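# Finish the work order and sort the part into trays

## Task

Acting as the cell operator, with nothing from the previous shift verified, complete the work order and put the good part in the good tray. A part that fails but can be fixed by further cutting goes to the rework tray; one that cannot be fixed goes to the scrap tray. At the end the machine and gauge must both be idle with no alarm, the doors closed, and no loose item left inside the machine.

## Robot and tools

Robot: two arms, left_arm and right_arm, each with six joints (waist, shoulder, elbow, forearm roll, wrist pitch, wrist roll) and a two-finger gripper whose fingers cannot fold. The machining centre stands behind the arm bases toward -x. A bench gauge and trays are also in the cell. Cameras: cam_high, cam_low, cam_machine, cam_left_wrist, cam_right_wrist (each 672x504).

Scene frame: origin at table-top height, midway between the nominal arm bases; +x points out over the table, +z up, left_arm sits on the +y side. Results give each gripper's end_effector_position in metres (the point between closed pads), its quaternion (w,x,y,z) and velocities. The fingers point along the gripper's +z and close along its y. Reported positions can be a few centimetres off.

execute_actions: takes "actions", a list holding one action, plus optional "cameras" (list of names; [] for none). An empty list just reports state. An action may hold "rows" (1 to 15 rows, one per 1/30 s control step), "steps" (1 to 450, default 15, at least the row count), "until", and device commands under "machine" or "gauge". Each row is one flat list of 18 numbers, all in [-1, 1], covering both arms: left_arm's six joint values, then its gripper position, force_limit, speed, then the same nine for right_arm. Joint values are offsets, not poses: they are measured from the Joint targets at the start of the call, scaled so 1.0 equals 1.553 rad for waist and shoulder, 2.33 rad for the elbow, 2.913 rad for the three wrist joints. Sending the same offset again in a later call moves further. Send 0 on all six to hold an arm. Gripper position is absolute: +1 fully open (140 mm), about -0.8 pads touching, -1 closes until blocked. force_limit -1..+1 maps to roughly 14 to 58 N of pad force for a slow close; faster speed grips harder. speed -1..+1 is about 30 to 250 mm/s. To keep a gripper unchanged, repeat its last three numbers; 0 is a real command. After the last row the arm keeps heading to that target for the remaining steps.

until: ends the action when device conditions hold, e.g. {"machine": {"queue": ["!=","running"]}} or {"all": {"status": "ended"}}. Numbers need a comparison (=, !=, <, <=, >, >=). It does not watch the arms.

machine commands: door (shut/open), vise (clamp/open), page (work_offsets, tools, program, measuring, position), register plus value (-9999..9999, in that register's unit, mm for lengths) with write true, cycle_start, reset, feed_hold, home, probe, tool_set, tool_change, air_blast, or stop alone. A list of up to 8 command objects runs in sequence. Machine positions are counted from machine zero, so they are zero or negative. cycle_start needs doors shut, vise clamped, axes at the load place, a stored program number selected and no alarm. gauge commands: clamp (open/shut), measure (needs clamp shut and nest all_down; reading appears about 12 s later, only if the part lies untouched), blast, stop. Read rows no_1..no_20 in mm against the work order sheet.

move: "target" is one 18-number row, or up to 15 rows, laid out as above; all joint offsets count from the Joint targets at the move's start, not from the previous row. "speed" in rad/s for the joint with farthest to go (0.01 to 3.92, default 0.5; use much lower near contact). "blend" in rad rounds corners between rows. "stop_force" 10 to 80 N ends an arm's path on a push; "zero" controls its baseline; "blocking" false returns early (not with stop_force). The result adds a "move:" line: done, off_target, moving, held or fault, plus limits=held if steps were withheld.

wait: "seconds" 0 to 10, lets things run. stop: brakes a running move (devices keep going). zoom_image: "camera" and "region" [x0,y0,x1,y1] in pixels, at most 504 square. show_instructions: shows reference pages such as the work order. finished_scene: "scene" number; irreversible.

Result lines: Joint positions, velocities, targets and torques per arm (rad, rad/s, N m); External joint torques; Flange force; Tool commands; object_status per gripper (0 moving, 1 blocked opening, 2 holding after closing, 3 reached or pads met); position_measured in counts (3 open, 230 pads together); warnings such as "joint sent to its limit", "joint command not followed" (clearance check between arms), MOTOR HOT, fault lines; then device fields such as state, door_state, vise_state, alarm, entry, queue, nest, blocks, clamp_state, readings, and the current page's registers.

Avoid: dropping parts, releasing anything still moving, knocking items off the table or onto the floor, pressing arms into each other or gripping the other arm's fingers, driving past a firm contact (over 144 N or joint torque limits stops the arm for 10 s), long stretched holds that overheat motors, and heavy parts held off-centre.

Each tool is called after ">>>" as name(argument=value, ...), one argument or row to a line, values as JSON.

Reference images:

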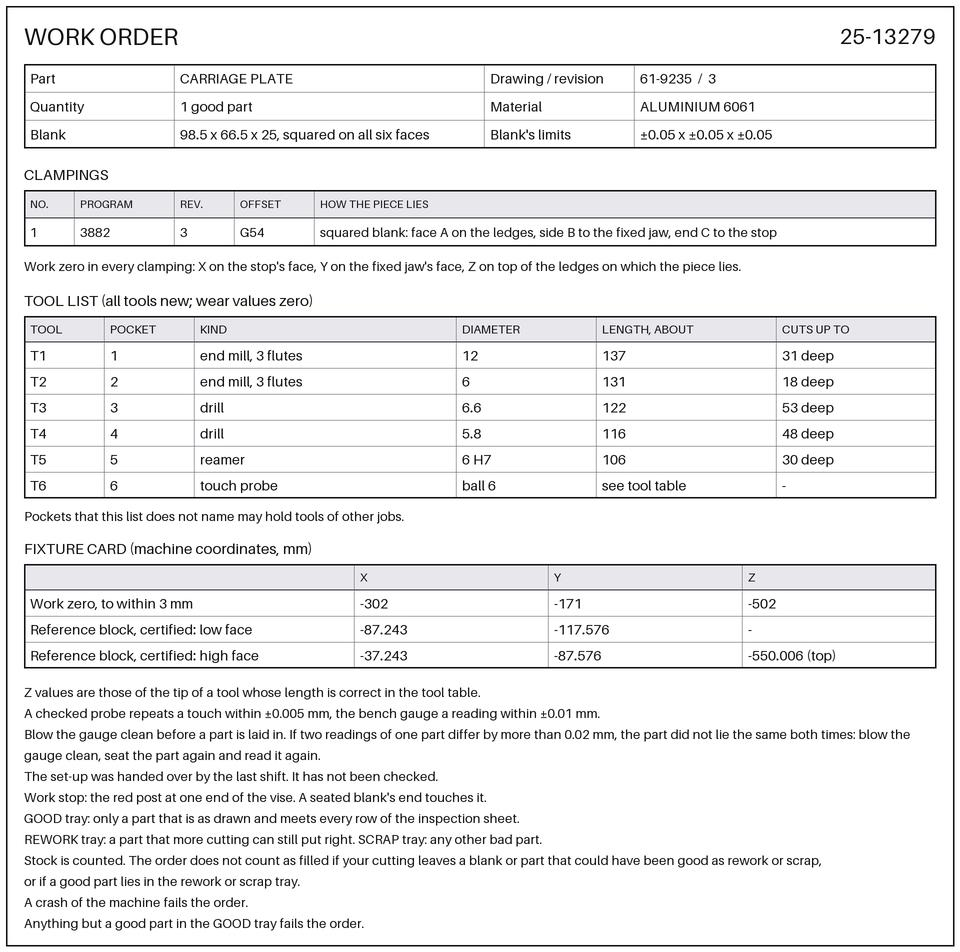

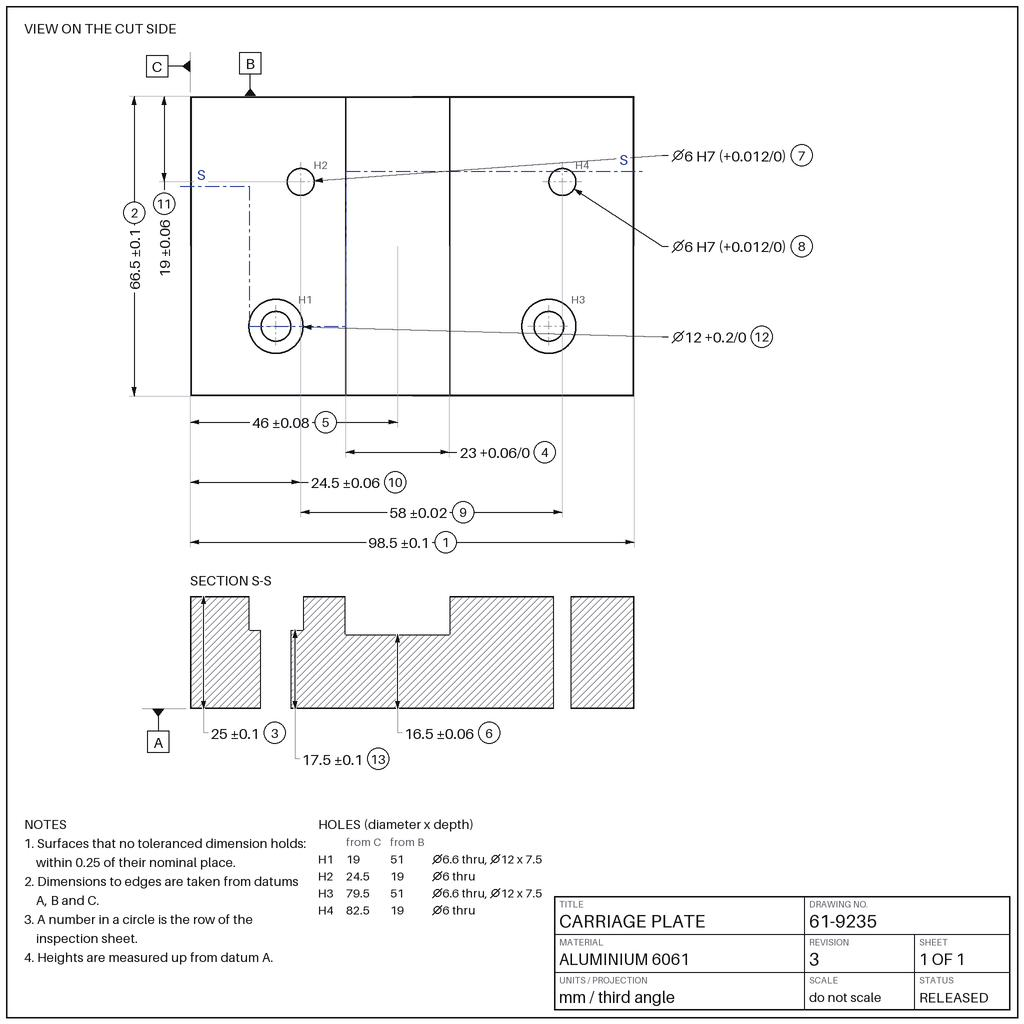

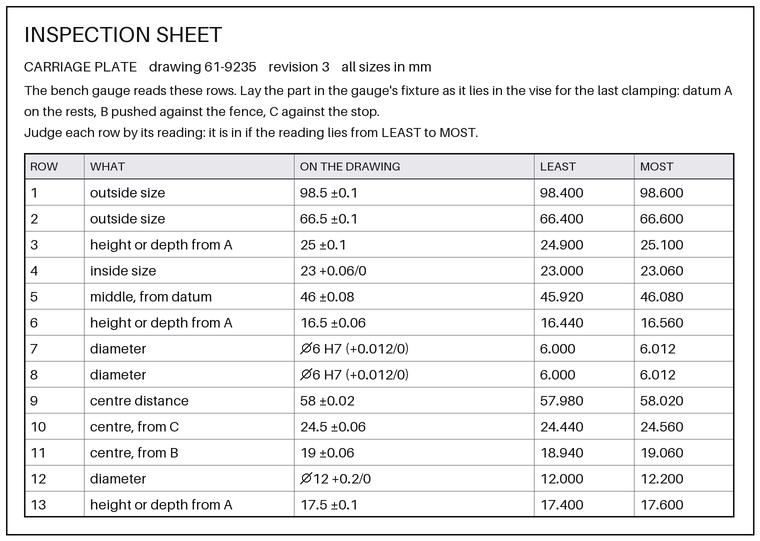

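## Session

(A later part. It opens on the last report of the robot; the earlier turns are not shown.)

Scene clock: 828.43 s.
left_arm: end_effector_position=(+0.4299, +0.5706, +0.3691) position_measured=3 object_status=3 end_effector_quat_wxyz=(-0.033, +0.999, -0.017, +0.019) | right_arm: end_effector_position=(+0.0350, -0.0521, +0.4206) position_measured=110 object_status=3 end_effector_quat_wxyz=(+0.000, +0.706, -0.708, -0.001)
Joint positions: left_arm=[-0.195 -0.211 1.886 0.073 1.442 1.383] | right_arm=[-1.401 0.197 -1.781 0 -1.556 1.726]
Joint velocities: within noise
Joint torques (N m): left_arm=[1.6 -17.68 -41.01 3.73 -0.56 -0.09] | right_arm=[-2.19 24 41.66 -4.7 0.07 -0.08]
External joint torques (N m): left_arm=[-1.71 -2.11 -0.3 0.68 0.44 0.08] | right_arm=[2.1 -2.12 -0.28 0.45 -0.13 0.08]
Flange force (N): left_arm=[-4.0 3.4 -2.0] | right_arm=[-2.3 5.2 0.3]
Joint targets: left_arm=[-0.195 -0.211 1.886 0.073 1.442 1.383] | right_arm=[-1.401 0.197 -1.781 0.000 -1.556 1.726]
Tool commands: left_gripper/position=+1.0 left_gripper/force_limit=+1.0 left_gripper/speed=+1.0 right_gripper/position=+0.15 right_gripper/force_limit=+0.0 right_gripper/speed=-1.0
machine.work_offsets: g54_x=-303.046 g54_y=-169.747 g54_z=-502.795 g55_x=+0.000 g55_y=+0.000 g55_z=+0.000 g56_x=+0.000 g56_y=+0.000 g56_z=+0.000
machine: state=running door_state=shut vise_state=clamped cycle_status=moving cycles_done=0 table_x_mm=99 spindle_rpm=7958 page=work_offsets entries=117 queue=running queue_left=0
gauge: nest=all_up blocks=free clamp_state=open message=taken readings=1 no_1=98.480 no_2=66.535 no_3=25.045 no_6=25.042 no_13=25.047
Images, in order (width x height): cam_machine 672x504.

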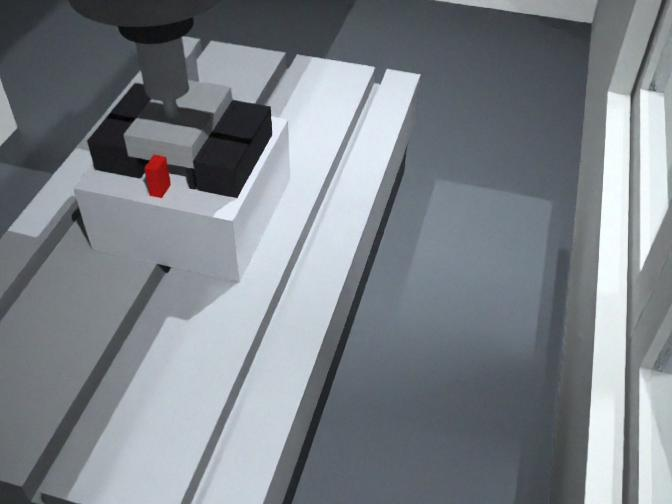

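>>> execute_actions(
  actions=[
    {"steps": 450, "until": {"machine":{"state":["!=","running"]}}},
  ],
  cameras=["cam_machine"],
)

>>> execute_actions(
  actions=[
    {"steps": 450, "until": {"machine":{"state":["!=","running"]}}},
  ],
  cameras=["cam_machine"],
)

>>> execute_actions(
  actions=[
    {"steps": 450, "until": {"machine":{"state":["!=","running"]}}},
  ],
  cameras=["cam_machine"],
)

>>> execute_actions(
  actions=[
    {"steps": 450, "until": {"machine":{"state":["!=","running"]}}},
  ],
  cameras=["cam_machine"],
)

Scene clock: 847.63 s.
left_arm: end_effector_position=(+0.4299, +0.5706, +0.3691) position_measured=3 object_status=3 end_effector_quat_wxyz=(-0.033, +0.999, -0.017, +0.019) | right_arm: end_effector_position=(+0.0350, -0.0521, +0.4206) position_measured=110 object_status=3 end_effector_quat_wxyz=(+0.000, +0.706, -0.708, -0.001)
Joint positions: left_arm=[-0.195 -0.211 1.886 0.073 1.442 1.383] | right_arm=[-1.401 0.197 -1.781 0 -1.556 1.726]
Joint velocities: within noise
Joint torques (N m): left_arm=[1.49 -17.66 -40.97 3.68 -0.53 -0.06] | right_arm=[-2.09 24.14 41.5 -4.73 -0.02 -0.02]
External joint torques (N m): left_arm=[-1.54 -2.21 -0.34 0.72 0.41 0.06] | right_arm=[2.03 -2.63 -0.2 0.48 -0.03 0.02]
Flange force (N): left_arm=[-4.0 3.0 -2.1] | right_arm=[-3.3 4.9 0.4]
Joint targets: left_arm=[-0.195 -0.211 1.886 0.073 1.442 1.383] | right_arm=[-1.401 0.197 -1.781 0.000 -1.556 1.726]
Tool commands: left_gripper/position=+1.0 left_gripper/force_limit=+1.0 left_gripper/speed=+1.0 right_gripper/position=+0.15 right_gripper/force_limit=+0.0 right_gripper/speed=-1.0
machine.work_offsets: g54_x=-303.046 g54_y=-169.747 g54_z=-502.795 g55_x=+0.000 g55_y=+0.000 g55_z=+0.000 g56_x=+0.000 g56_y=+0.000 g56_z=+0.000
machine: state=running door_state=shut vise_state=clamped cycle_status=moving cycles_done=0 table_x_mm=118 spindle_rpm=10000 page=work_offsets entries=117 queue=running queue_left=0
gauge: nest=all_up blocks=free clamp_state=open message=taken readings=1 no_1=98.480 no_2=66.535 no_3=25.045 no_6=25.042 no_13=25.047
Images, in order (width x height): cam_machine 672x504.

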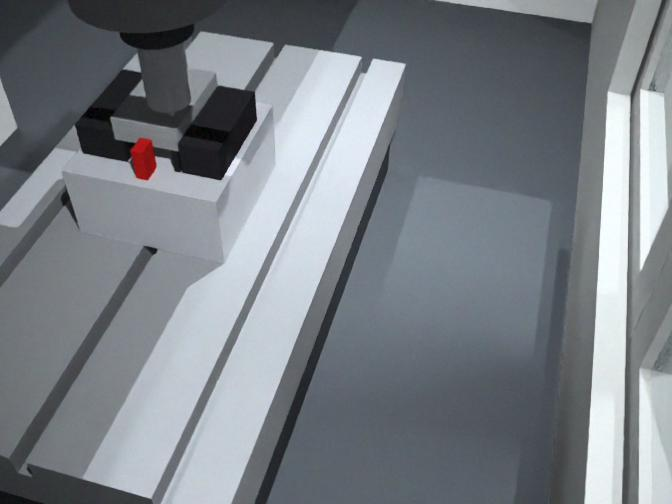

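Scene clock: 862.83 s.
left_arm: end_effector_position=(+0.4299, +0.5706, +0.3691) position_measured=3 object_status=3 end_effector_quat_wxyz=(-0.033, +0.999, -0.017, +0.019) | right_arm: end_effector_position=(+0.0350, -0.0521, +0.4207) position_measured=110 object_status=3 end_effector_quat_wxyz=(+0.000, +0.706, -0.708, -0.001)
Joint positions: left_arm=[-0.195 -0.211 1.886 0.073 1.442 1.383] | right_arm=[-1.401 0.197 -1.781 0 -1.556 1.726]
Joint velocities: within noise
Joint torques (N m): left_arm=[1.47 -17.84 -40.99 3.65 -0.56 -0.07] | right_arm=[-1.94 24.12 41.72 -4.79 -0.01 0.03]
External joint torques (N m): left_arm=[-1.55 -1.95 -0.33 0.76 0.43 0.06] | right_arm=[1.87 -2.61 -0.44 0.56 -0.04 -0.03]
Flange force (N): left_arm=[-3.6 3.1 -2.0] | right_arm=[-3.1 4.5 0.8]
Joint targets: left_arm=[-0.195 -0.211 1.886 0.073 1.442 1.383] | right_arm=[-1.401 0.197 -1.781 0.000 -1.556 1.726]
Tool commands: left_gripper/position=+1.0 left_gripper/force_limit=+1.0 left_gripper/speed=+1.0 right_gripper/position=+0.15 right_gripper/force_limit=+0.0 right_gripper/speed=-1.0
machine.work_offsets: g54_x=-303.046 g54_y=-169.747 g54_z=-502.795 g55_x=+0.000 g55_y=+0.000 g55_z=+0.000 g56_x=+0.000 g56_y=+0.000 g56_z=+0.000
machine: state=running door_state=shut vise_state=clamped cycle_status=moving cycles_done=0 table_x_mm=56 spindle_rpm=0 page=work_offsets entries=117 queue=running queue_left=0
gauge: nest=all_up blocks=free clamp_state=open message=taken readings=1 no_1=98.480 no_2=66.535 no_3=25.045 no_6=25.042 no_13=25.047
Images, in order (width x height): cam_machine 672x504.

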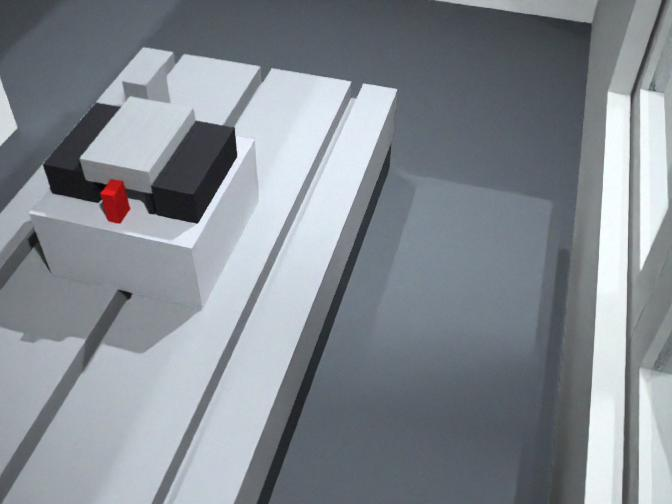

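Scene clock: 878.03 s.
left_arm: end_effector_position=(+0.4299, +0.5706, +0.3691) position_measured=3 object_status=3 end_effector_quat_wxyz=(-0.033, +0.999, -0.017, +0.019) | right_arm: end_effector_position=(+0.0350, -0.0521, +0.4207) position_measured=110 object_status=3 end_effector_quat_wxyz=(+0.000, +0.706, -0.708, -0.001)
Joint positions: left_arm=[-0.195 -0.211 1.886 0.073 1.442 1.383] | right_arm=[-1.401 0.197 -1.781 0 -1.556 1.726]
Joint velocities: within noise
Joint torques (N m): left_arm=[1.6 -17.66 -41.04 3.66 -0.52 -0.08] | right_arm=[-2.22 24.21 41.42 -4.68 0.02 0]
External joint torques (N m): left_arm=[-1.67 -2.19 -0.29 0.76 0.4 0.08] | right_arm=[2.15 -2.55 -0.11 0.45 -0.08 0.01]
Flange force (N): left_arm=[-4.1 3.3 -2.0] | right_arm=[-3.3 5.2 0.1]
Joint targets: left_arm=[-0.195 -0.211 1.886 0.073 1.442 1.383] | right_arm=[-1.401 0.197 -1.781 0.000 -1.556 1.726]
Tool commands: left_gripper/position=+1.0 left_gripper/force_limit=+1.0 left_gripper/speed=+1.0 right_gripper/position=+0.15 right_gripper/force_limit=+0.0 right_gripper/speed=-1.0
machine.work_offsets: g54_x=-303.046 g54_y=-169.747 g54_z=-502.795 g55_x=+0.000 g55_y=+0.000 g55_z=+0.000 g56_x=+0.000 g56_y=+0.000 g56_z=+0.000
machine: state=running door_state=shut vise_state=clamped cycle_status=moving cycles_done=0 table_x_mm=60 spindle_rpm=0 page=work_offsets entries=117 queue=running queue_left=0
gauge: nest=all_up blocks=free clamp_state=open message=taken readings=1 no_1=98.480 no_2=66.535 no_3=25.045 no_6=25.042 no_13=25.047
Images, in order (width x height): cam_machine 672x504.

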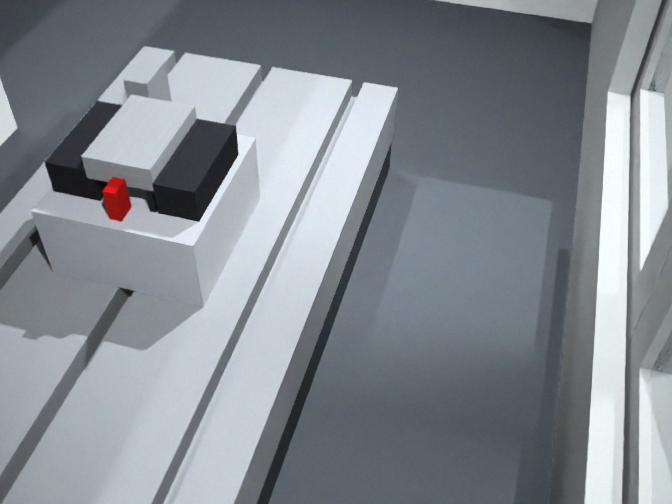

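Scene clock: 893.23 s.
left_arm: end_effector_position=(+0.4299, +0.5706, +0.3691) position_measured=3 object_status=3 end_effector_quat_wxyz=(-0.033, +0.999, -0.017, +0.019) | right_arm: end_effector_position=(+0.0350, -0.0521, +0.4207) position_measured=110 object_status=3 end_effector_quat_wxyz=(+0.000, +0.706, -0.708, -0.001)
Joint positions: left_arm=[-0.195 -0.211 1.886 0.073 1.442 1.383] | right_arm=[-1.401 0.197 -1.781 0 -1.556 1.726]
Joint velocities: within noise
Joint torques (N m): left_arm=[1.83 -17.84 -41.04 3.65 -0.53 -0.06] | right_arm=[-2.11 25.06 41.55 -4.76 0.03 -0.03]
External joint torques (N m): left_arm=[-1.93 -1.98 -0.3 0.76 0.4 0.06] | right_arm=[1.94 -3.23 -0.2 0.5 -0.09 0.03]
Flange force (N): left_arm=[-3.8 4.0 -2.0] | right_arm=[-4.3 4.8 0.3]
Joint targets: left_arm=[-0.195 -0.211 1.886 0.073 1.442 1.383] | right_arm=[-1.401 0.197 -1.781 0.000 -1.556 1.726]
Tool commands: left_gripper/position=+1.0 left_gripper/force_limit=+1.0 left_gripper/speed=+1.0 right_gripper/position=+0.15 right_gripper/force_limit=+0.0 right_gripper/speed=-1.0
machine.work_offsets: g54_x=-303.046 g54_y=-169.747 g54_z=-502.795 g55_x=+0.000 g55_y=+0.000 g55_z=+0.000 g56_x=+0.000 g56_y=+0.000 g56_z=+0.000
machine: state=running door_state=shut vise_state=clamped cycle_status=moving cycles_done=0 table_x_mm=57 spindle_rpm=5763 page=work_offsets entries=117 queue=running queue_left=0
gauge: nest=all_up blocks=free clamp_state=open message=taken readings=1 no_1=98.480 no_2=66.535 no_3=25.045 no_6=25.042 no_13=25.047
Images, in order (width x height): cam_machine 672x504.

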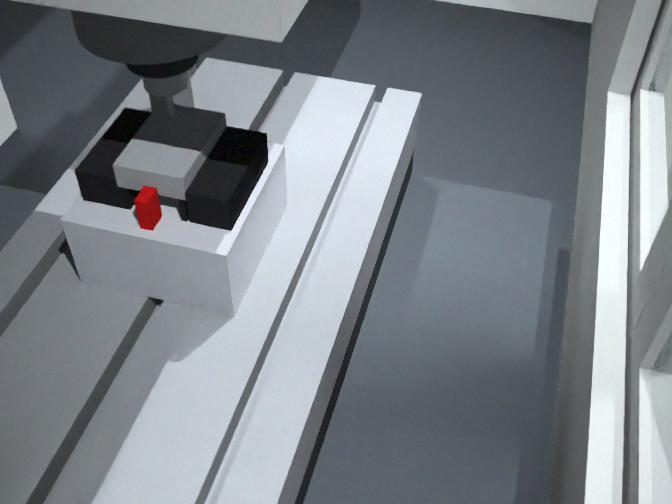

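>>> execute_actions(
  actions=[
    {"steps": 450, "until": {"machine":{"state":["!=","running"]}}},
  ],
  cameras=[],
)

>>> execute_actions(
  actions=[
    {"steps": 450, "until": {"machine":{"state":["!=","running"]}}},
  ],
  cameras=[],
)

>>> execute_actions(
  actions=[
    {"steps": 450, "until": {"machine":{"state":["!=","running"]}}},
  ],
  cameras=[],
)

>>> execute_actions(
  actions=[
    {"steps": 450, "until": {"machine":{"state":["!=","running"]}}},
  ],
  cameras=[],
)

>>> execute_actions(
  actions=[
    {"steps": 450, "until": {"machine":{"state":["!=","running"]}}},
  ],
  cameras=["cam_machine"],
)

Scene clock: 911.80 s.
left_arm: end_effector_position=(+0.4299, +0.5706, +0.3691) position_measured=3 object_status=3 end_effector_quat_wxyz=(-0.033, +0.999, -0.017, +0.019) | right_arm: end_effector_position=(+0.0350, -0.0521, +0.4207) position_measured=110 object_status=3 end_effector_quat_wxyz=(+0.000, +0.706, -0.708, -0.001)
Joint positions: left_arm=[-0.195 -0.211 1.886 0.073 1.442 1.383] | right_arm=[-1.401 0.197 -1.781 0 -1.556 1.726]
Joint velocities: within noise
Joint torques (N m): left_arm=[1.9 -18.03 -40.96 3.7 -0.54 -0.05] | right_arm=[-2.18 24.39 41.44 -4.79 0 -0.05]
External joint torques (N m): left_arm=[-2 -1.73 -0.34 0.72 0.42 0.05] | right_arm=[2.21 -3.04 -0.21 0.57 -0.05 0.05]
Flange force (N): left_arm=[-3.4 4.2 -2.1] | right_arm=[-3.9 5.5 0.3]
Joint targets: left_arm=[-0.195 -0.211 1.886 0.073 1.442 1.383] | right_arm=[-1.401 0.197 -1.781 0.000 -1.556 1.726]
Tool commands: left_gripper/position=+1.0 left_gripper/force_limit=+1.0 left_gripper/speed=+1.0 right_gripper/position=+0.15 right_gripper/force_limit=+0.0 right_gripper/speed=-1.0
machine.work_offsets: g54_x=-303.046 g54_y=-169.747 g54_z=-502.795 g55_x=+0.000 g55_y=+0.000 g55_z=+0.000 g56_x=+0.000 g56_y=+0.000 g56_z=+0.000
machine: state=running door_state=shut vise_state=clamped cycle_status=moving cycles_done=0 table_x_mm=57 spindle_rpm=0 page=work_offsets entries=117 queue=running queue_left=0
gauge: nest=all_up blocks=free clamp_state=open message=taken readings=1 no_1=98.480 no_2=66.535 no_3=25.045 no_6=25.042 no_13=25.047
No camera images: "cameras" was empty.

Scene clock: 913.00 s.
left_arm: end_effector_position=(+0.4299, +0.5706, +0.3691) position_measured=3 object_status=3 end_effector_quat_wxyz=(-0.033, +0.999, -0.017, +0.019) | right_arm: end_effector_position=(+0.0350, -0.0521, +0.4207) position_measured=110 object_status=3 end_effector_quat_wxyz=(+0.000, +0.706, -0.708, -0.001)
Joint positions: left_arm=[-0.195 -0.211 1.886 0.073 1.442 1.383] | right_arm=[-1.401 0.197 -1.781 0 -1.556 1.726]
Joint velocities: within noise
Joint torques (N m): left_arm=[1.55 -17.82 -40.89 3.69 -0.55 -0.08] | right_arm=[-1.97 23.96 41.6 -4.82 0.02 0.03]
External joint torques (N m): left_arm=[-1.63 -2 -0.43 0.71 0.43 0.08] | right_arm=[1.65 -1.83 -0.2 0.56 -0.08 -0.03]
Flange force (N): left_arm=[-3.6 3.3 -2.2] | right_arm=[-2.2 3.9 0.2]
Joint targets: left_arm=[-0.195 -0.211 1.886 0.073 1.442 1.383] | right_arm=[-1.401 0.197 -1.781 0.000 -1.556 1.726]
Tool commands: left_gripper/position=+1.0 left_gripper/force_limit=+1.0 left_gripper/speed=+1.0 right_gripper/position=+0.15 right_gripper/force_limit=+0.0 right_gripper/speed=-1.0
machine.work_offsets: g54_x=-303.046 g54_y=-169.747 g54_z=-502.795 g55_x=+0.000 g55_y=+0.000 g55_z=+0.000 g56_x=+0.000 g56_y=+0.000 g56_z=+0.000
machine: state=done door_state=shut vise_state=clamped cycle_status=done cycles_done=1 table_x_mm=0 spindle_rpm=0 page=work_offsets entries=117 queue=done queue_left=0
gauge: nest=all_up blocks=free clamp_state=open message=taken readings=1 no_1=98.480 no_2=66.535 no_3=25.045 no_6=25.042 no_13=25.047
No camera images: "cameras" was empty.

Scene clock: 913.23 s.
left_arm: end_effector_position=(+0.4299, +0.5706, +0.3691) position_measured=3 object_status=3 end_effector_quat_wxyz=(-0.033, +0.999, -0.017, +0.019) | right_arm: end_effector_position=(+0.0350, -0.0521, +0.4207) position_measured=110 object_status=3 end_effector_quat_wxyz=(+0.000, +0.706, -0.708, -0.001)
Joint positions: left_arm=[-0.195 -0.211 1.886 0.073 1.442 1.383] | right_arm=[-1.401 0.197 -1.781 0 -1.556 1.726]
Joint velocities: within noise
Joint torques (N m): left_arm=[1.86 -17.71 -41.16 3.66 -0.55 -0.08] | right_arm=[-1.55 24.33 41.62 -4.79 0.04 -0.03]
External joint torques (N m): left_arm=[-1.95 -2.08 -0.14 0.74 0.43 0.08] | right_arm=[1.49 -3 -0.36 0.55 -0.09 0.03]
Flange force (N): left_arm=[-4.2 4.0 -1.8] | right_arm=[-3.9 3.8 0.5]
Joint targets: left_arm=[-0.195 -0.211 1.886 0.073 1.442 1.383] | right_arm=[-1.401 0.197 -1.781 0.000 -1.556 1.726]
Tool commands: left_gripper/position=+1.0 left_gripper/force_limit=+1.0 left_gripper/speed=+1.0 right_gripper/position=+0.15 right_gripper/force_limit=+0.0 right_gripper/speed=-1.0
machine.work_offsets: g54_x=-303.046 g54_y=-169.747 g54_z=-502.795 g55_x=+0.000 g55_y=+0.000 g55_z=+0.000 g56_x=+0.000 g56_y=+0.000 g56_z=+0.000
machine: state=done door_state=shut vise_state=clamped cycle_status=done cycles_done=1 table_x_mm=0 spindle_rpm=0 page=work_offsets entries=117 queue=done queue_left=0
gauge: nest=all_up blocks=free clamp_state=open message=taken readings=1 no_1=98.480 no_2=66.535 no_3=25.045 no_6=25.042 no_13=25.047
No camera images: "cameras" was empty.

Scene clock: 913.47 s.
left_arm: end_effector_position=(+0.4299, +0.5706, +0.3691) position_measured=3 object_status=3 end_effector_quat_wxyz=(-0.033, +0.999, -0.017, +0.019) | right_arm: end_effector_position=(+0.0350, -0.0521, +0.4207) position_measured=110 object_status=3 end_effector_quat_wxyz=(+0.000, +0.706, -0.708, -0.001)
Joint positions: left_arm=[-0.195 -0.211 1.886 0.073 1.442 1.383] | right_arm=[-1.401 0.197 -1.781 0 -1.556 1.726]
Joint velocities: within noise
Joint torques (N m): left_arm=[1.5 -18.45 -41.09 3.69 -0.58 -0.04] | right_arm=[-1.93 24.5 41.58 -4.74 0.04 -0.07]
External joint torques (N m): left_arm=[-1.59 -1.36 -0.24 0.73 0.46 0.03] | right_arm=[1.9 -2.8 -0.24 0.52 -0.09 0.07]
Flange force (N): left_arm=[-2.8 3.4 -1.8] | right_arm=[-3.6 4.8 0.3]
Joint targets: left_arm=[-0.195 -0.211 1.886 0.073 1.442 1.383] | right_arm=[-1.401 0.197 -1.781 0.000 -1.556 1.726]
Tool commands: left_gripper/position=+1.0 left_gripper/force_limit=+1.0 left_gripper/speed=+1.0 right_gripper/position=+0.15 right_gripper/force_limit=+0.0 right_gripper/speed=-1.0
machine.work_offsets: g54_x=-303.046 g54_y=-169.747 g54_z=-502.795 g55_x=+0.000 g55_y=+0.000 g55_z=+0.000 g56_x=+0.000 g56_y=+0.000 g56_z=+0.000
machine: state=done door_state=shut vise_state=clamped cycle_status=done cycles_done=1 table_x_mm=0 spindle_rpm=0 page=work_offsets entries=117 queue=done queue_left=0
gauge: nest=all_up blocks=free clamp_state=open message=taken readings=1 no_1=98.480 no_2=66.535 no_3=25.045 no_6=25.042 no_13=25.047
No camera images: "cameras" was empty.

Scene clock: 913.70 s.
left_arm: end_effector_position=(+0.4299, +0.5706, +0.3691) position_measured=3 object_status=3 end_effector_quat_wxyz=(-0.033, +0.999, -0.017, +0.019) | right_arm: end_effector_position=(+0.0350, -0.0521, +0.4207) position_measured=110 object_status=3 end_effector_quat_wxyz=(+0.000, +0.706, -0.708, -0.001)
Joint positions: left_arm=[-0.195 -0.211 1.886 0.073 1.442 1.383] | right_arm=[-1.401 0.197 -1.781 0 -1.556 1.726]
Joint velocities: within noise
Joint torques (N m): left_arm=[1.9 -18.19 -40.94 3.62 -0.54 -0.07] | right_arm=[-1.25 24.76 41.46 -4.79 0.05 0]
External joint torques (N m): left_arm=[-1.98 -1.69 -0.4 0.8 0.42 0.06] | right_arm=[1.03 -2.8 -0.08 0.54 -0.11 0]
Flange force (N): left_arm=[-3.3 4.2 -2.1] | right_arm=[-4.1 2.7 0.0]
Joint targets: left_arm=[-0.195 -0.211 1.886 0.073 1.442 1.383] | right_arm=[-1.401 0.197 -1.781 0.000 -1.556 1.726]
Tool commands: left_gripper/position=+1.0 left_gripper/force_limit=+1.0 left_gripper/speed=+1.0 right_gripper/position=+0.15 right_gripper/force_limit=+0.0 right_gripper/speed=-1.0
machine.work_offsets: g54_x=-303.046 g54_y=-169.747 g54_z=-502.795 g55_x=+0.000 g55_y=+0.000 g55_z=+0.000 g56_x=+0.000 g56_y=+0.000 g56_z=+0.000
machine: state=done door_state=shut vise_state=clamped cycle_status=done cycles_done=1 table_x_mm=0 spindle_rpm=0 page=work_offsets entries=117 queue=done queue_left=0
gauge: nest=all_up blocks=free clamp_state=open message=taken readings=1 no_1=98.480 no_2=66.535 no_3=25.045 no_6=25.042 no_13=25.047
Images, in order (width x height): cam_machine 672x504.

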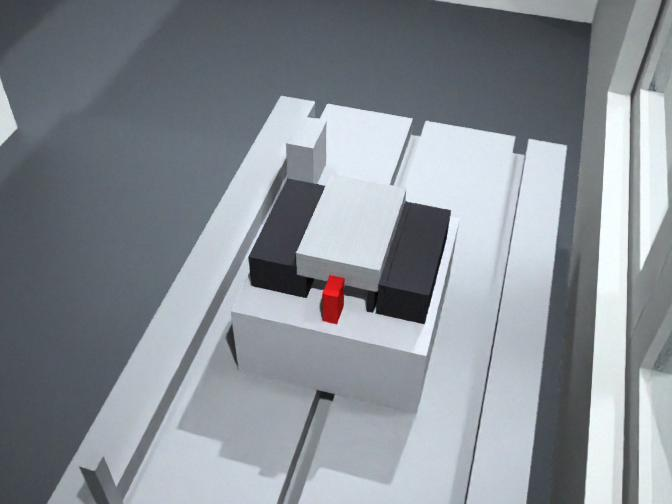

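>>> zoom_image(
  camera="cam_machine",
  region=[230, 150, 480, 340],
)

>>> execute_actions(
  actions=[
    {"machine":{"page":"program"},"steps": 5},
  ],
  cameras=["cam_machine"],
)

Scaled by 2.016 from the camera's 672x504 image, which has a finer 960x720 frame.

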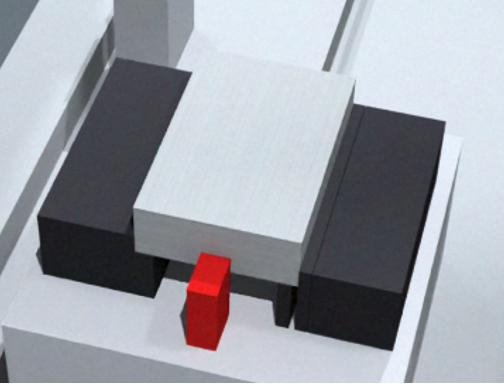

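Scene clock: 916.00 s.
left_arm: end_effector_position=(+0.4299, +0.5706, +0.3691) position_measured=3 object_status=3 end_effector_quat_wxyz=(-0.033, +0.999, -0.017, +0.019) | right_arm: end_effector_position=(+0.0350, -0.0521, +0.4207) position_measured=110 object_status=3 end_effector_quat_wxyz=(+0.000, +0.706, -0.708, -0.001)
Joint positions: left_arm=[-0.195 -0.211 1.886 0.073 1.442 1.383] | right_arm=[-1.401 0.197 -1.781 0 -1.556 1.726]
Joint velocities: within noise
Joint torques (N m): left_arm=[1.5 -18.48 -41.28 3.66 -0.54 -0.07] | right_arm=[-1.8 24.11 41.45 -4.7 -0.04 -0.02]
External joint torques (N m): left_arm=[-1.59 -1.37 -0.03 0.74 0.42 0.06] | right_arm=[1.68 -2.39 -0.15 0.46 -0.02 0.02]
Flange force (N): left_arm=[-3.0 3.3 -1.4] | right_arm=[-3.1 4.1 0.3]
Joint targets: left_arm=[-0.195 -0.211 1.886 0.073 1.442 1.383] | right_arm=[-1.401 0.197 -1.781 0.000 -1.556 1.726]
Tool commands: left_gripper/position=+1.0 left_gripper/force_limit=+1.0 left_gripper/speed=+1.0 right_gripper/position=+0.15 right_gripper/force_limit=+0.0 right_gripper/speed=-1.0
machine.program: program=+3882 tool_call=+6 tool_in_spindle=+5 program_revision=+3 program_offset=+54 load_peak=+10 stored1_number=+1512 stored1_revision=+4 stored2_number=+3882 stored2_revision=+3 stored3_number=+6204 stored3_revision=+2 stored4_number=+0 stored4_revision=+0 cycles=+1
machine: state=done door_state=shut vise_state=clamped cycle_status=done cycles_done=1 table_x_mm=0 spindle_rpm=0 page=program entries=117 queue=done queue_left=0
gauge: nest=all_up blocks=free clamp_state=open message=taken readings=1 no_1=98.480 no_2=66.535 no_3=25.045 no_6=25.042 no_13=25.047
Images, in order (width x height): cam_machine 672x504.

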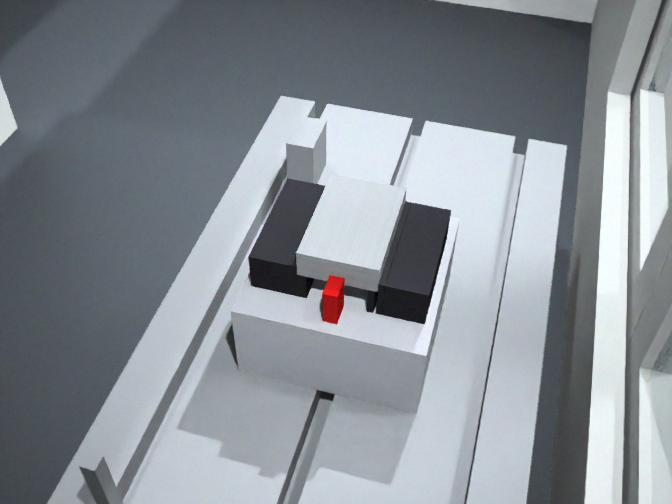

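>>> execute_actions(
  actions=[
    {"machine":[{"tool_change":true},{"register":"probe_x","value":-257,"write":true},{"register":"probe_y","value":-200,"write":true},{"register":"probe_z","value":-470,"write":true},{"register":"probe_move_y","value":0,"write":true},{"register":"probe_move_z","value":-22,"write":true},{"probe":true,"page":"measuring"}], "steps": 450, "until": {"machine":{"queue":["!=","running"]}}},
  ],
  cameras=[],
)

>>> execute_actions(
  actions=[
    {"steps": 450, "until": {"machine":{"queue":["!=","running"]}}},
  ],
  cameras=[],
)

Scene clock: 937.13 s.
left_arm: end_effector_position=(+0.4299, +0.5706, +0.3691) position_measured=3 object_status=3 end_effector_quat_wxyz=(-0.033, +0.999, -0.017, +0.019) | right_arm: end_effector_position=(+0.0350, -0.0521, +0.4207) position_measured=110 object_status=3 end_effector_quat_wxyz=(+0.000, +0.706, -0.708, -0.001)
Joint positions: left_arm=[-0.195 -0.211 1.886 0.073 1.442 1.383] | right_arm=[-1.401 0.197 -1.781 0 -1.556 1.726]
Joint velocities: within noise
Joint torques (N m): left_arm=[1.76 -17.87 -41.08 3.69 -0.54 -0.08] | right_arm=[-1.33 24.22 41.43 -4.77 0.02 0.03]
External joint torques (N m): left_arm=[-1.85 -1.92 -0.23 0.72 0.42 0.08] | right_arm=[1.21 -3.14 -0.29 0.54 -0.07 -0.03]
Flange force (N): left_arm=[-3.8 3.8 -1.9] | right_arm=[-4.3 3.0 0.5]
Joint targets: left_arm=[-0.195 -0.211 1.886 0.073 1.442 1.383] | right_arm=[-1.401 0.197 -1.781 0.000 -1.556 1.726]
Tool commands: left_gripper/position=+1.0 left_gripper/force_limit=+1.0 left_gripper/speed=+1.0 right_gripper/position=+0.15 right_gripper/force_limit=+0.0 right_gripper/speed=-1.0
machine.measuring: probe_x=-257.000 probe_y=-200.000 probe_z=-470.000 probe_move_x=+0.000 probe_move_y=+0.000 probe_move_z=-22.000 probe_radius=+2.990 probe_off_x=+0.000 probe_off_y=+0.000 setter_z=-520.000 probe_touched=+1 probe_found_x=-257.000 probe_found_y=-200.000 probe_found_z=-486.299 set_length=+106.340 set_diameter=+6.006
machine: state=done door_state=shut vise_state=clamped cycle_status=done cycles_done=1 table_x_mm=0 spindle_rpm=0 page=measuring entries=124 queue=done queue_left=0
gauge: nest=all_up blocks=free clamp_state=open message=taken readings=1 no_1=98.480 no_2=66.535 no_3=25.045 no_6=25.042 no_13=25.047
No camera images: "cameras" was empty.

Scene clock: 937.37 s.
left_arm: end_effector_position=(+0.4299, +0.5706, +0.3691) position_measured=3 object_status=3 end_effector_quat_wxyz=(-0.033, +0.999, -0.017, +0.019) | right_arm: end_effector_position=(+0.0350, -0.0521, +0.4207) position_measured=110 object_status=3 end_effector_quat_wxyz=(+0.000, +0.706, -0.708, -0.001)
Joint positions: left_arm=[-0.195 -0.211 1.886 0.073 1.442 1.383] | right_arm=[-1.401 0.197 -1.781 0 -1.556 1.726]
Joint velocities: within noise
Joint torques (N m): left_arm=[1.96 -17.92 -41.01 3.66 -0.56 -0.11] | right_arm=[-1.89 24.59 41.45 -4.82 0.01 0.02]
External joint torques (N m): left_arm=[-2.05 -1.95 -0.31 0.74 0.44 0.1] | right_arm=[1.75 -2.89 -0.14 0.58 -0.07 -0.02]
Flange force (N): left_arm=[-3.8 4.2 -2.1] | right_arm=[-3.9 4.3 0.2]
Joint targets: left_arm=[-0.195 -0.211 1.886 0.073 1.442 1.383] | right_arm=[-1.401 0.197 -1.781 0.000 -1.556 1.726]
Tool commands: left_gripper/position=+1.0 left_gripper/force_limit=+1.0 left_gripper/speed=+1.0 right_gripper/position=+0.15 right_gripper/force_limit=+0.0 right_gripper/speed=-1.0
machine.measuring: probe_x=-257.000 probe_y=-200.000 probe_z=-470.000 probe_move_x=+0.000 probe_move_y=+0.000 probe_move_z=-22.000 probe_radius=+2.990 probe_off_x=+0.000 probe_off_y=+0.000 setter_z=-520.000 probe_touched=+1 probe_found_x=-257.000 probe_found_y=-200.000 probe_found_z=-486.299 set_length=+106.340 set_diameter=+6.006
machine: state=done door_state=shut vise_state=clamped cycle_status=done cycles_done=1 table_x_mm=0 spindle_rpm=0 page=measuring entries=124 queue=done queue_left=0
gauge: nest=all_up blocks=free clamp_state=open message=taken readings=1 no_1=98.480 no_2=66.535 no_3=25.045 no_6=25.042 no_13=25.047
No camera images: "cameras" was empty.

>>> execute_actions(
  actions=[
    {"machine":[{"air_blast":true},{"register":"g54_x","value":-303.246,"write":true},{"door":"open"}], "gauge":{"blast":true}, "steps": 300, "until": {"machine":{"door_state":"open"}}},
  ],
  cameras=["cam_machine"],
)

Scene clock: 955.93 s.
left_arm: end_effector_position=(+0.4299, +0.5706, +0.3691) position_measured=3 object_status=3 end_effector_quat_wxyz=(-0.033, +0.999, -0.017, +0.019) | right_arm: end_effector_position=(+0.0350, -0.0521, +0.4207) position_measured=110 object_status=3 end_effector_quat_wxyz=(+0.000, +0.706, -0.708, -0.001)
Joint positions: left_arm=[-0.195 -0.211 1.886 0.073 1.442 1.383] | right_arm=[-1.401 0.197 -1.781 0 -1.556 1.726]
Joint velocities: within noise
Joint torques (N m): left_arm=[2.01 -17.82 -40.99 3.69 -0.48 -0.15] | right_arm=[-1.21 24.93 41.51 -4.67 0.04 -0.02]
External joint torques (N m): left_arm=[-2.1 -1.95 -0.32 0.72 0.36 0.14] | right_arm=[1.09 -3.51 -0.29 0.43 -0.1 0.02]
Flange force (N): left_arm=[-3.8 4.2 -2.0] | right_arm=[-5.0 2.9 0.4]
Joint targets: left_arm=[-0.195 -0.211 1.886 0.073 1.442 1.383] | right_arm=[-1.401 0.197 -1.781 0.000 -1.556 1.726]
Tool commands: left_gripper/position=+1.0 left_gripper/force_limit=+1.0 left_gripper/speed=+1.0 right_gripper/position=+0.15 right_gripper/force_limit=+0.0 right_gripper/speed=-1.0
machine.measuring: probe_x=-257.000 probe_y=-200.000 probe_z=-470.000 probe_move_x=+0.000 probe_move_y=+0.000 probe_move_z=-22.000 probe_radius=+2.990 probe_off_x=+0.000 probe_off_y=+0.000 setter_z=-520.000 probe_touched=+1 probe_found_x=-257.000 probe_found_y=-200.000 probe_found_z=-486.299 set_length=+106.340 set_diameter=+6.006
machine: state=done door_state=open vise_state=clamped cycle_status=done cycles_done=1 table_x_mm=0 spindle_rpm=0 page=measuring entries=126 queue=running queue_left=0
gauge: nest=all_up blocks=free clamp_state=open message=taken readings=1 no_1=98.480 no_2=66.535 no_3=25.045 no_6=25.042 no_13=25.047
Images, in order (width x height): cam_machine 672x504.

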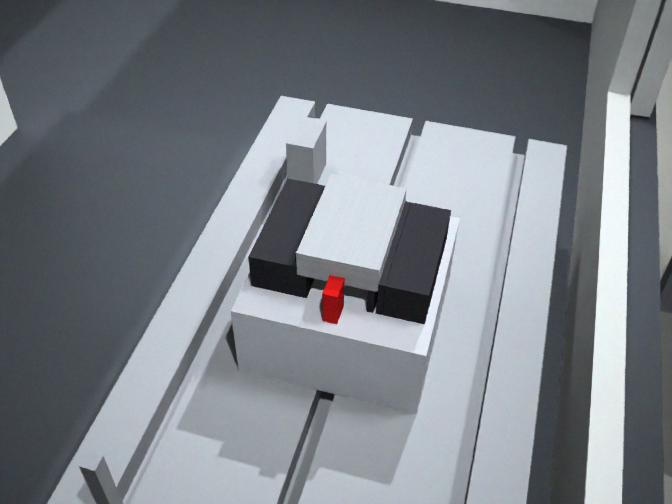

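>>> move(
  target=[
    [0,0,0,0,0,0,1,1,1, 0.6201,-0.2840,0.1399,0,0.0388,0.3254,0.15,0,-1],
    [0,0,0,0,0,0,1,1,1, 0.6340,-0.5390,0.34433,0,0.01139,0.33285,0.15,0,-1],
  ],
  speed=[0.6,0.4],
  blend=0.08,
  cameras=["cam_machine","cam_right_wrist"],
)

Scene clock: 969.47 s.
left_arm: end_effector_position=(+0.4299, +0.5706, +0.3691) position_measured=3 object_status=3 end_effector_quat_wxyz=(-0.033, +0.999, -0.017, +0.019) | right_arm: end_effector_position=(-0.7608, -0.0688, +0.2904) position_measured=110 object_status=3 end_effector_quat_wxyz=(+0.000, +0.711, -0.703, +0.000)
Joint positions: left_arm=[-0.195 -0.211 1.886 0.073 1.442 1.383] | right_arm=[-0.416 -0.64 -0.979 0 -1.523 2.696]
Joint velocities: within noise
Joint torques (N m): left_arm=[1.76 -17.86 -40.97 3.66 -0.51 -0.08] | right_arm=[-1.63 106.91 41.42 -4.77 0.08 0.06]
External joint torques (N m): left_arm=[-1.86 -1.94 -0.33 0.75 0.39 0.07] | right_arm=[1.52 -4.85 -0.29 0.58 -0.11 -0.06]
Flange force (N): left_arm=[-3.7 3.8 -2.0] | right_arm=[-2.6 8.3 0.7]
Joint targets: left_arm=[-0.195 -0.211 1.886 0.073 1.442 1.383] | right_arm=[-0.416 -0.640 -0.979 0.000 -1.523 2.696]
machine.measuring: probe_x=-257.000 probe_y=-200.000 probe_z=-470.000 probe_move_x=+0.000 probe_move_y=+0.000 probe_move_z=-22.000 probe_radius=+2.990 probe_off_x=+0.000 probe_off_y=+0.000 setter_z=-520.000 probe_touched=+1 probe_found_x=-257.000 probe_found_y=-200.000 probe_found_z=-486.299 set_length=+106.340 set_diameter=+6.006
machine: state=done door_state=open vise_state=clamped cycle_status=done cycles_done=1 table_x_mm=0 spindle_rpm=0 page=measuring entries=126 queue=done queue_left=0
gauge: nest=all_up blocks=free clamp_state=open message=taken readings=1 no_1=98.480 no_2=66.535 no_3=25.045 no_6=25.042 no_13=25.047
move: done
Images, in order (width x height): cam_machine 672x504, cam_right_wrist 672x504.

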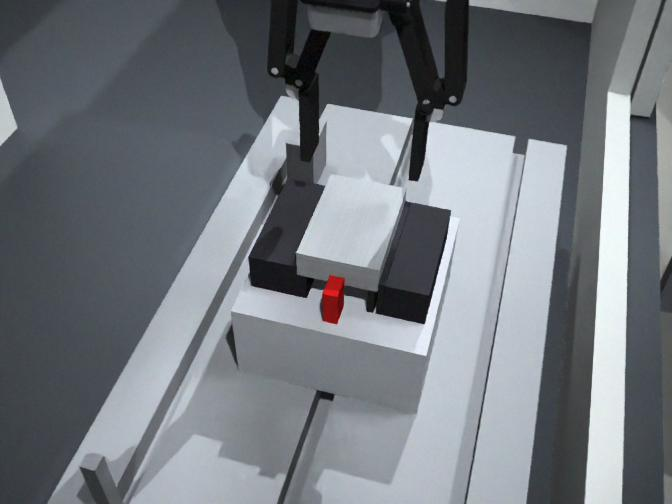

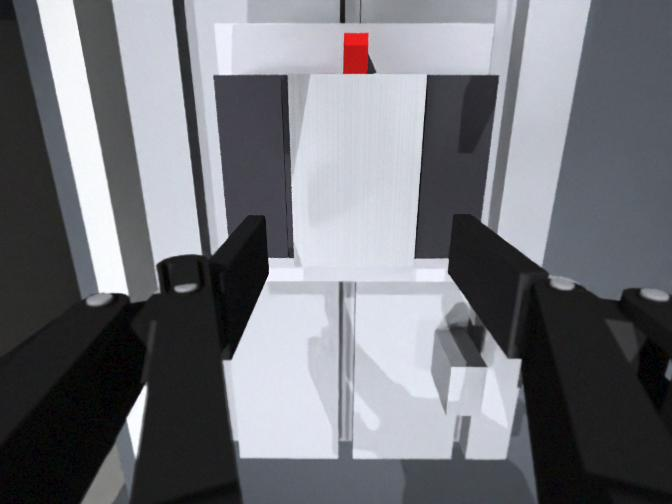

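>>> move(
  target=[0,0,0,0,0,0,1,1,1, 0,-0.00544,-0.03213,0,0.0286,0,0.15,0,-1],
  speed=0.06,
  cameras=[],
)

>>> move(
  target=[0,0,0,0,0,0,1,1,1, 0,0,0,0,0,0,-1,0,-1],
  cameras=["cam_machine","cam_right_wrist"],
)

>>> execute_actions(
  actions=[
    {"machine":{"vise":"open"}, "steps": 60},
  ],
  cameras=["cam_machine"],
)

Scene clock: 975.57 s.
left_arm: end_effector_position=(+0.4299, +0.5706, +0.3691) position_measured=3 object_status=3 end_effector_quat_wxyz=(-0.033, +0.999, -0.017, +0.019) | right_arm: end_effector_position=(-0.7608, -0.0687, +0.2409) position_measured=110 object_status=3 end_effector_quat_wxyz=(+0.000, +0.711, -0.703, +0.000)
Joint positions: left_arm=[-0.195 -0.211 1.886 0.073 1.442 1.383] | right_arm=[-0.416 -0.649 -1.053 0 -1.44 2.696]
Joint velocities: within noise
Joint torques (N m): left_arm=[1.95 -17.95 -41 3.72 -0.51 -0.05] | right_arm=[-1.9 106.18 41.39 -4.66 -0.1 -0.04]
External joint torques (N m): left_arm=[-2.06 -1.87 -0.31 0.69 0.39 0.05] | right_arm=[2.2 -3.33 -0.38 0.51 0.06 0.04]
Flange force (N): left_arm=[-3.7 4.3 -2.0] | right_arm=[-0.1 5.4 1.4]
Joint targets: left_arm=[-0.195 -0.211 1.886 0.073 1.442 1.383] | right_arm=[-0.416 -0.649 -1.053 0.000 -1.440 2.696]
machine.measuring: probe_x=-257.000 probe_y=-200.000 probe_z=-470.000 probe_move_x=+0.000 probe_move_y=+0.000 probe_move_z=-22.000 probe_radius=+2.990 probe_off_x=+0.000 probe_off_y=+0.000 setter_z=-520.000 probe_touched=+1 probe_found_x=-257.000 probe_found_y=-200.000 probe_found_z=-486.299 set_length=+106.340 set_diameter=+6.006
machine: state=done door_state=open vise_state=clamped cycle_status=done cycles_done=1 table_x_mm=0 spindle_rpm=0 page=measuring entries=126 queue=done queue_left=0
gauge: nest=all_up blocks=free clamp_state=open message=taken readings=1 no_1=98.480 no_2=66.535 no_3=25.045 no_6=25.042 no_13=25.047
move: done
No camera images: "cameras" was empty.

Scene clock: 976.47 s.
left_arm: end_effector_position=(+0.4299, +0.5706, +0.3691) position_measured=3 object_status=3 end_effector_quat_wxyz=(-0.033, +0.999, -0.017, +0.019) | right_arm: end_effector_position=(-0.7609, -0.0687, +0.2408) position_measured=131 object_status=0 end_effector_quat_wxyz=(+0.000, +0.711, -0.703, +0.000)
Joint positions: left_arm=[-0.195 -0.211 1.886 0.073 1.442 1.383] | right_arm=[-0.416 -0.649 -1.053 0 -1.44 2.696]
Joint velocities: within noise
Joint torques (N m): left_arm=[1.85 -17.91 -40.86 3.64 -0.53 -0.08] | right_arm=[-1.15 89.86 33.58 -4.91 1.85 -0.65]
External joint torques (N m): left_arm=[-1.94 -1.92 -0.46 0.77 0.41 0.08] | right_arm=[1.37 12.71 7.31 0.76 -1.88 0.65]
Flange force (N): left_arm=[-3.5 4.0 -2.3] | right_arm=[1.3 2.3 -16.4]
Joint targets: left_arm=[-0.195 -0.211 1.886 0.073 1.442 1.383] | right_arm=[-0.416 -0.649 -1.053 0.000 -1.440 2.696]
machine.measuring: probe_x=-257.000 probe_y=-200.000 probe_z=-470.000 probe_move_x=+0.000 probe_move_y=+0.000 probe_move_z=-22.000 probe_radius=+2.990 probe_off_x=+0.000 probe_off_y=+0.000 setter_z=-520.000 probe_touched=+1 probe_found_x=-257.000 probe_found_y=-200.000 probe_found_z=-486.299 set_length=+106.340 set_diameter=+6.006
machine: state=done door_state=open vise_state=clamped cycle_status=done cycles_done=1 table_x_mm=0 spindle_rpm=0 page=measuring entries=126 queue=done queue_left=0
gauge: nest=all_up blocks=free clamp_state=open message=taken readings=1 no_1=98.480 no_2=66.535 no_3=25.045 no_6=25.042 no_13=25.047
move: done
Images, in order (width x height): cam_machine 672x504, cam_right_wrist 672x504.

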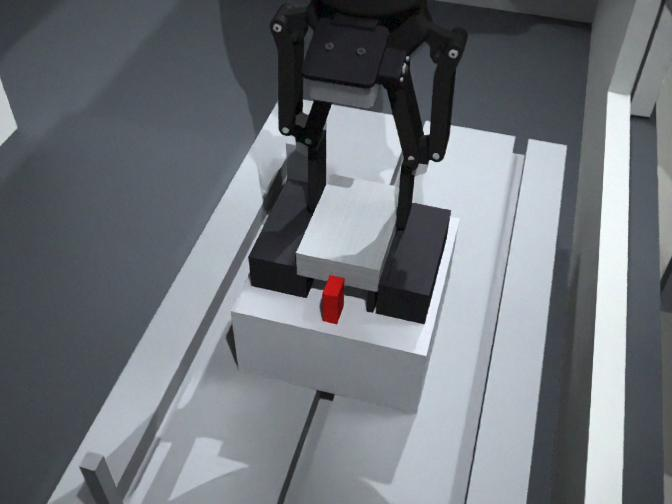

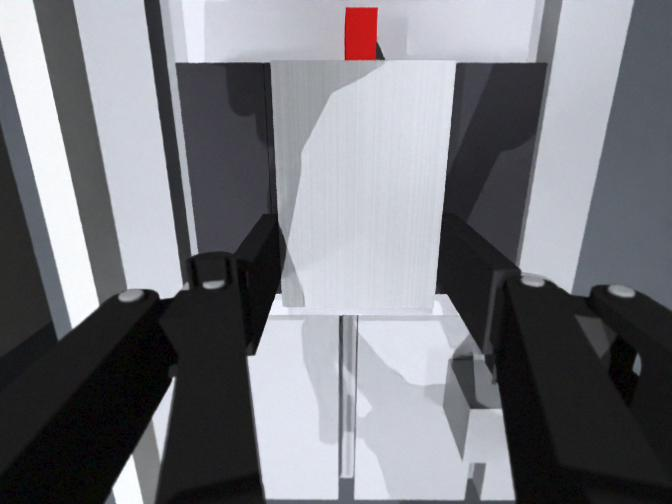

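Scene clock: 978.67 s.
left_arm: end_effector_position=(+0.4299, +0.5706, +0.3691) position_measured=3 object_status=3 end_effector_quat_wxyz=(-0.033, +0.999, -0.017, +0.019) | right_arm: end_effector_position=(-0.7608, -0.0687, +0.2408) position_measured=131 object_status=2 end_effector_quat_wxyz=(+0.000, +0.711, -0.703, +0.000)
Joint positions: left_arm=[-0.195 -0.211 1.886 0.073 1.442 1.383] | right_arm=[-0.416 -0.649 -1.053 0 -1.44 2.696]
Joint velocities: within noise
Joint torques (N m): left_arm=[1.54 -17.92 -40.99 3.7 -0.57 -0.03] | right_arm=[0.95 92.16 34.38 -4.4 1.21 -0.5]
External joint torques (N m): left_arm=[-1.62 -1.86 -0.32 0.71 0.45 0.03] | right_arm=[-0.58 10.87 6.67 0.24 -1.25 0.5]
Flange force (N): left_arm=[-3.5 3.4 -2.0] | right_arm=[-1.1 1.8 -14.0]
Joint targets: left_arm=[-0.195 -0.211 1.886 0.073 1.442 1.383] | right_arm=[-0.416 -0.649 -1.053 0.000 -1.440 2.696]
Tool commands: left_gripper/position=+1.0 left_gripper/force_limit=+1.0 left_gripper/speed=+1.0 right_gripper/position=-1.0 right_gripper/force_limit=+0.0 right_gripper/speed=-1.0
machine.measuring: probe_x=-257.000 probe_y=-200.000 probe_z=-470.000 probe_move_x=+0.000 probe_move_y=+0.000 probe_move_z=-22.000 probe_radius=+2.990 probe_off_x=+0.000 probe_off_y=+0.000 setter_z=-520.000 probe_touched=+1 probe_found_x=-257.000 probe_found_y=-200.000 probe_found_z=-486.299 set_length=+106.340 set_diameter=+6.006
machine: state=idle door_state=open vise_state=open cycle_status=done cycles_done=1 table_x_mm=0 spindle_rpm=0 page=measuring entries=126 queue=done queue_left=0
gauge: nest=all_up blocks=free clamp_state=open message=taken readings=1 no_1=98.480 no_2=66.535 no_3=25.045 no_6=25.042 no_13=25.047
Images, in order (width x height): cam_machine 672x504.

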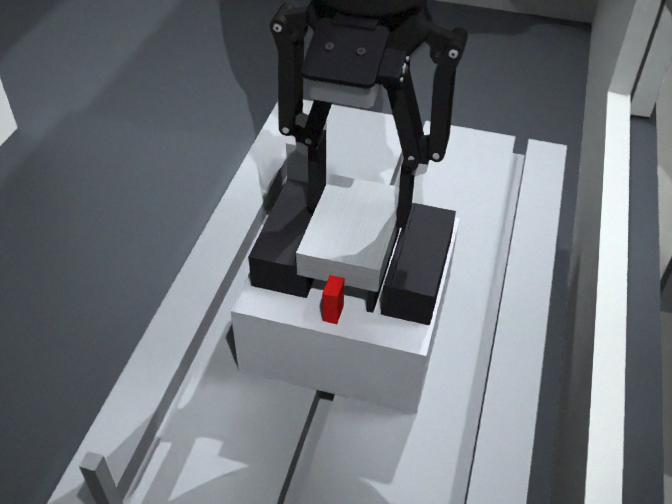

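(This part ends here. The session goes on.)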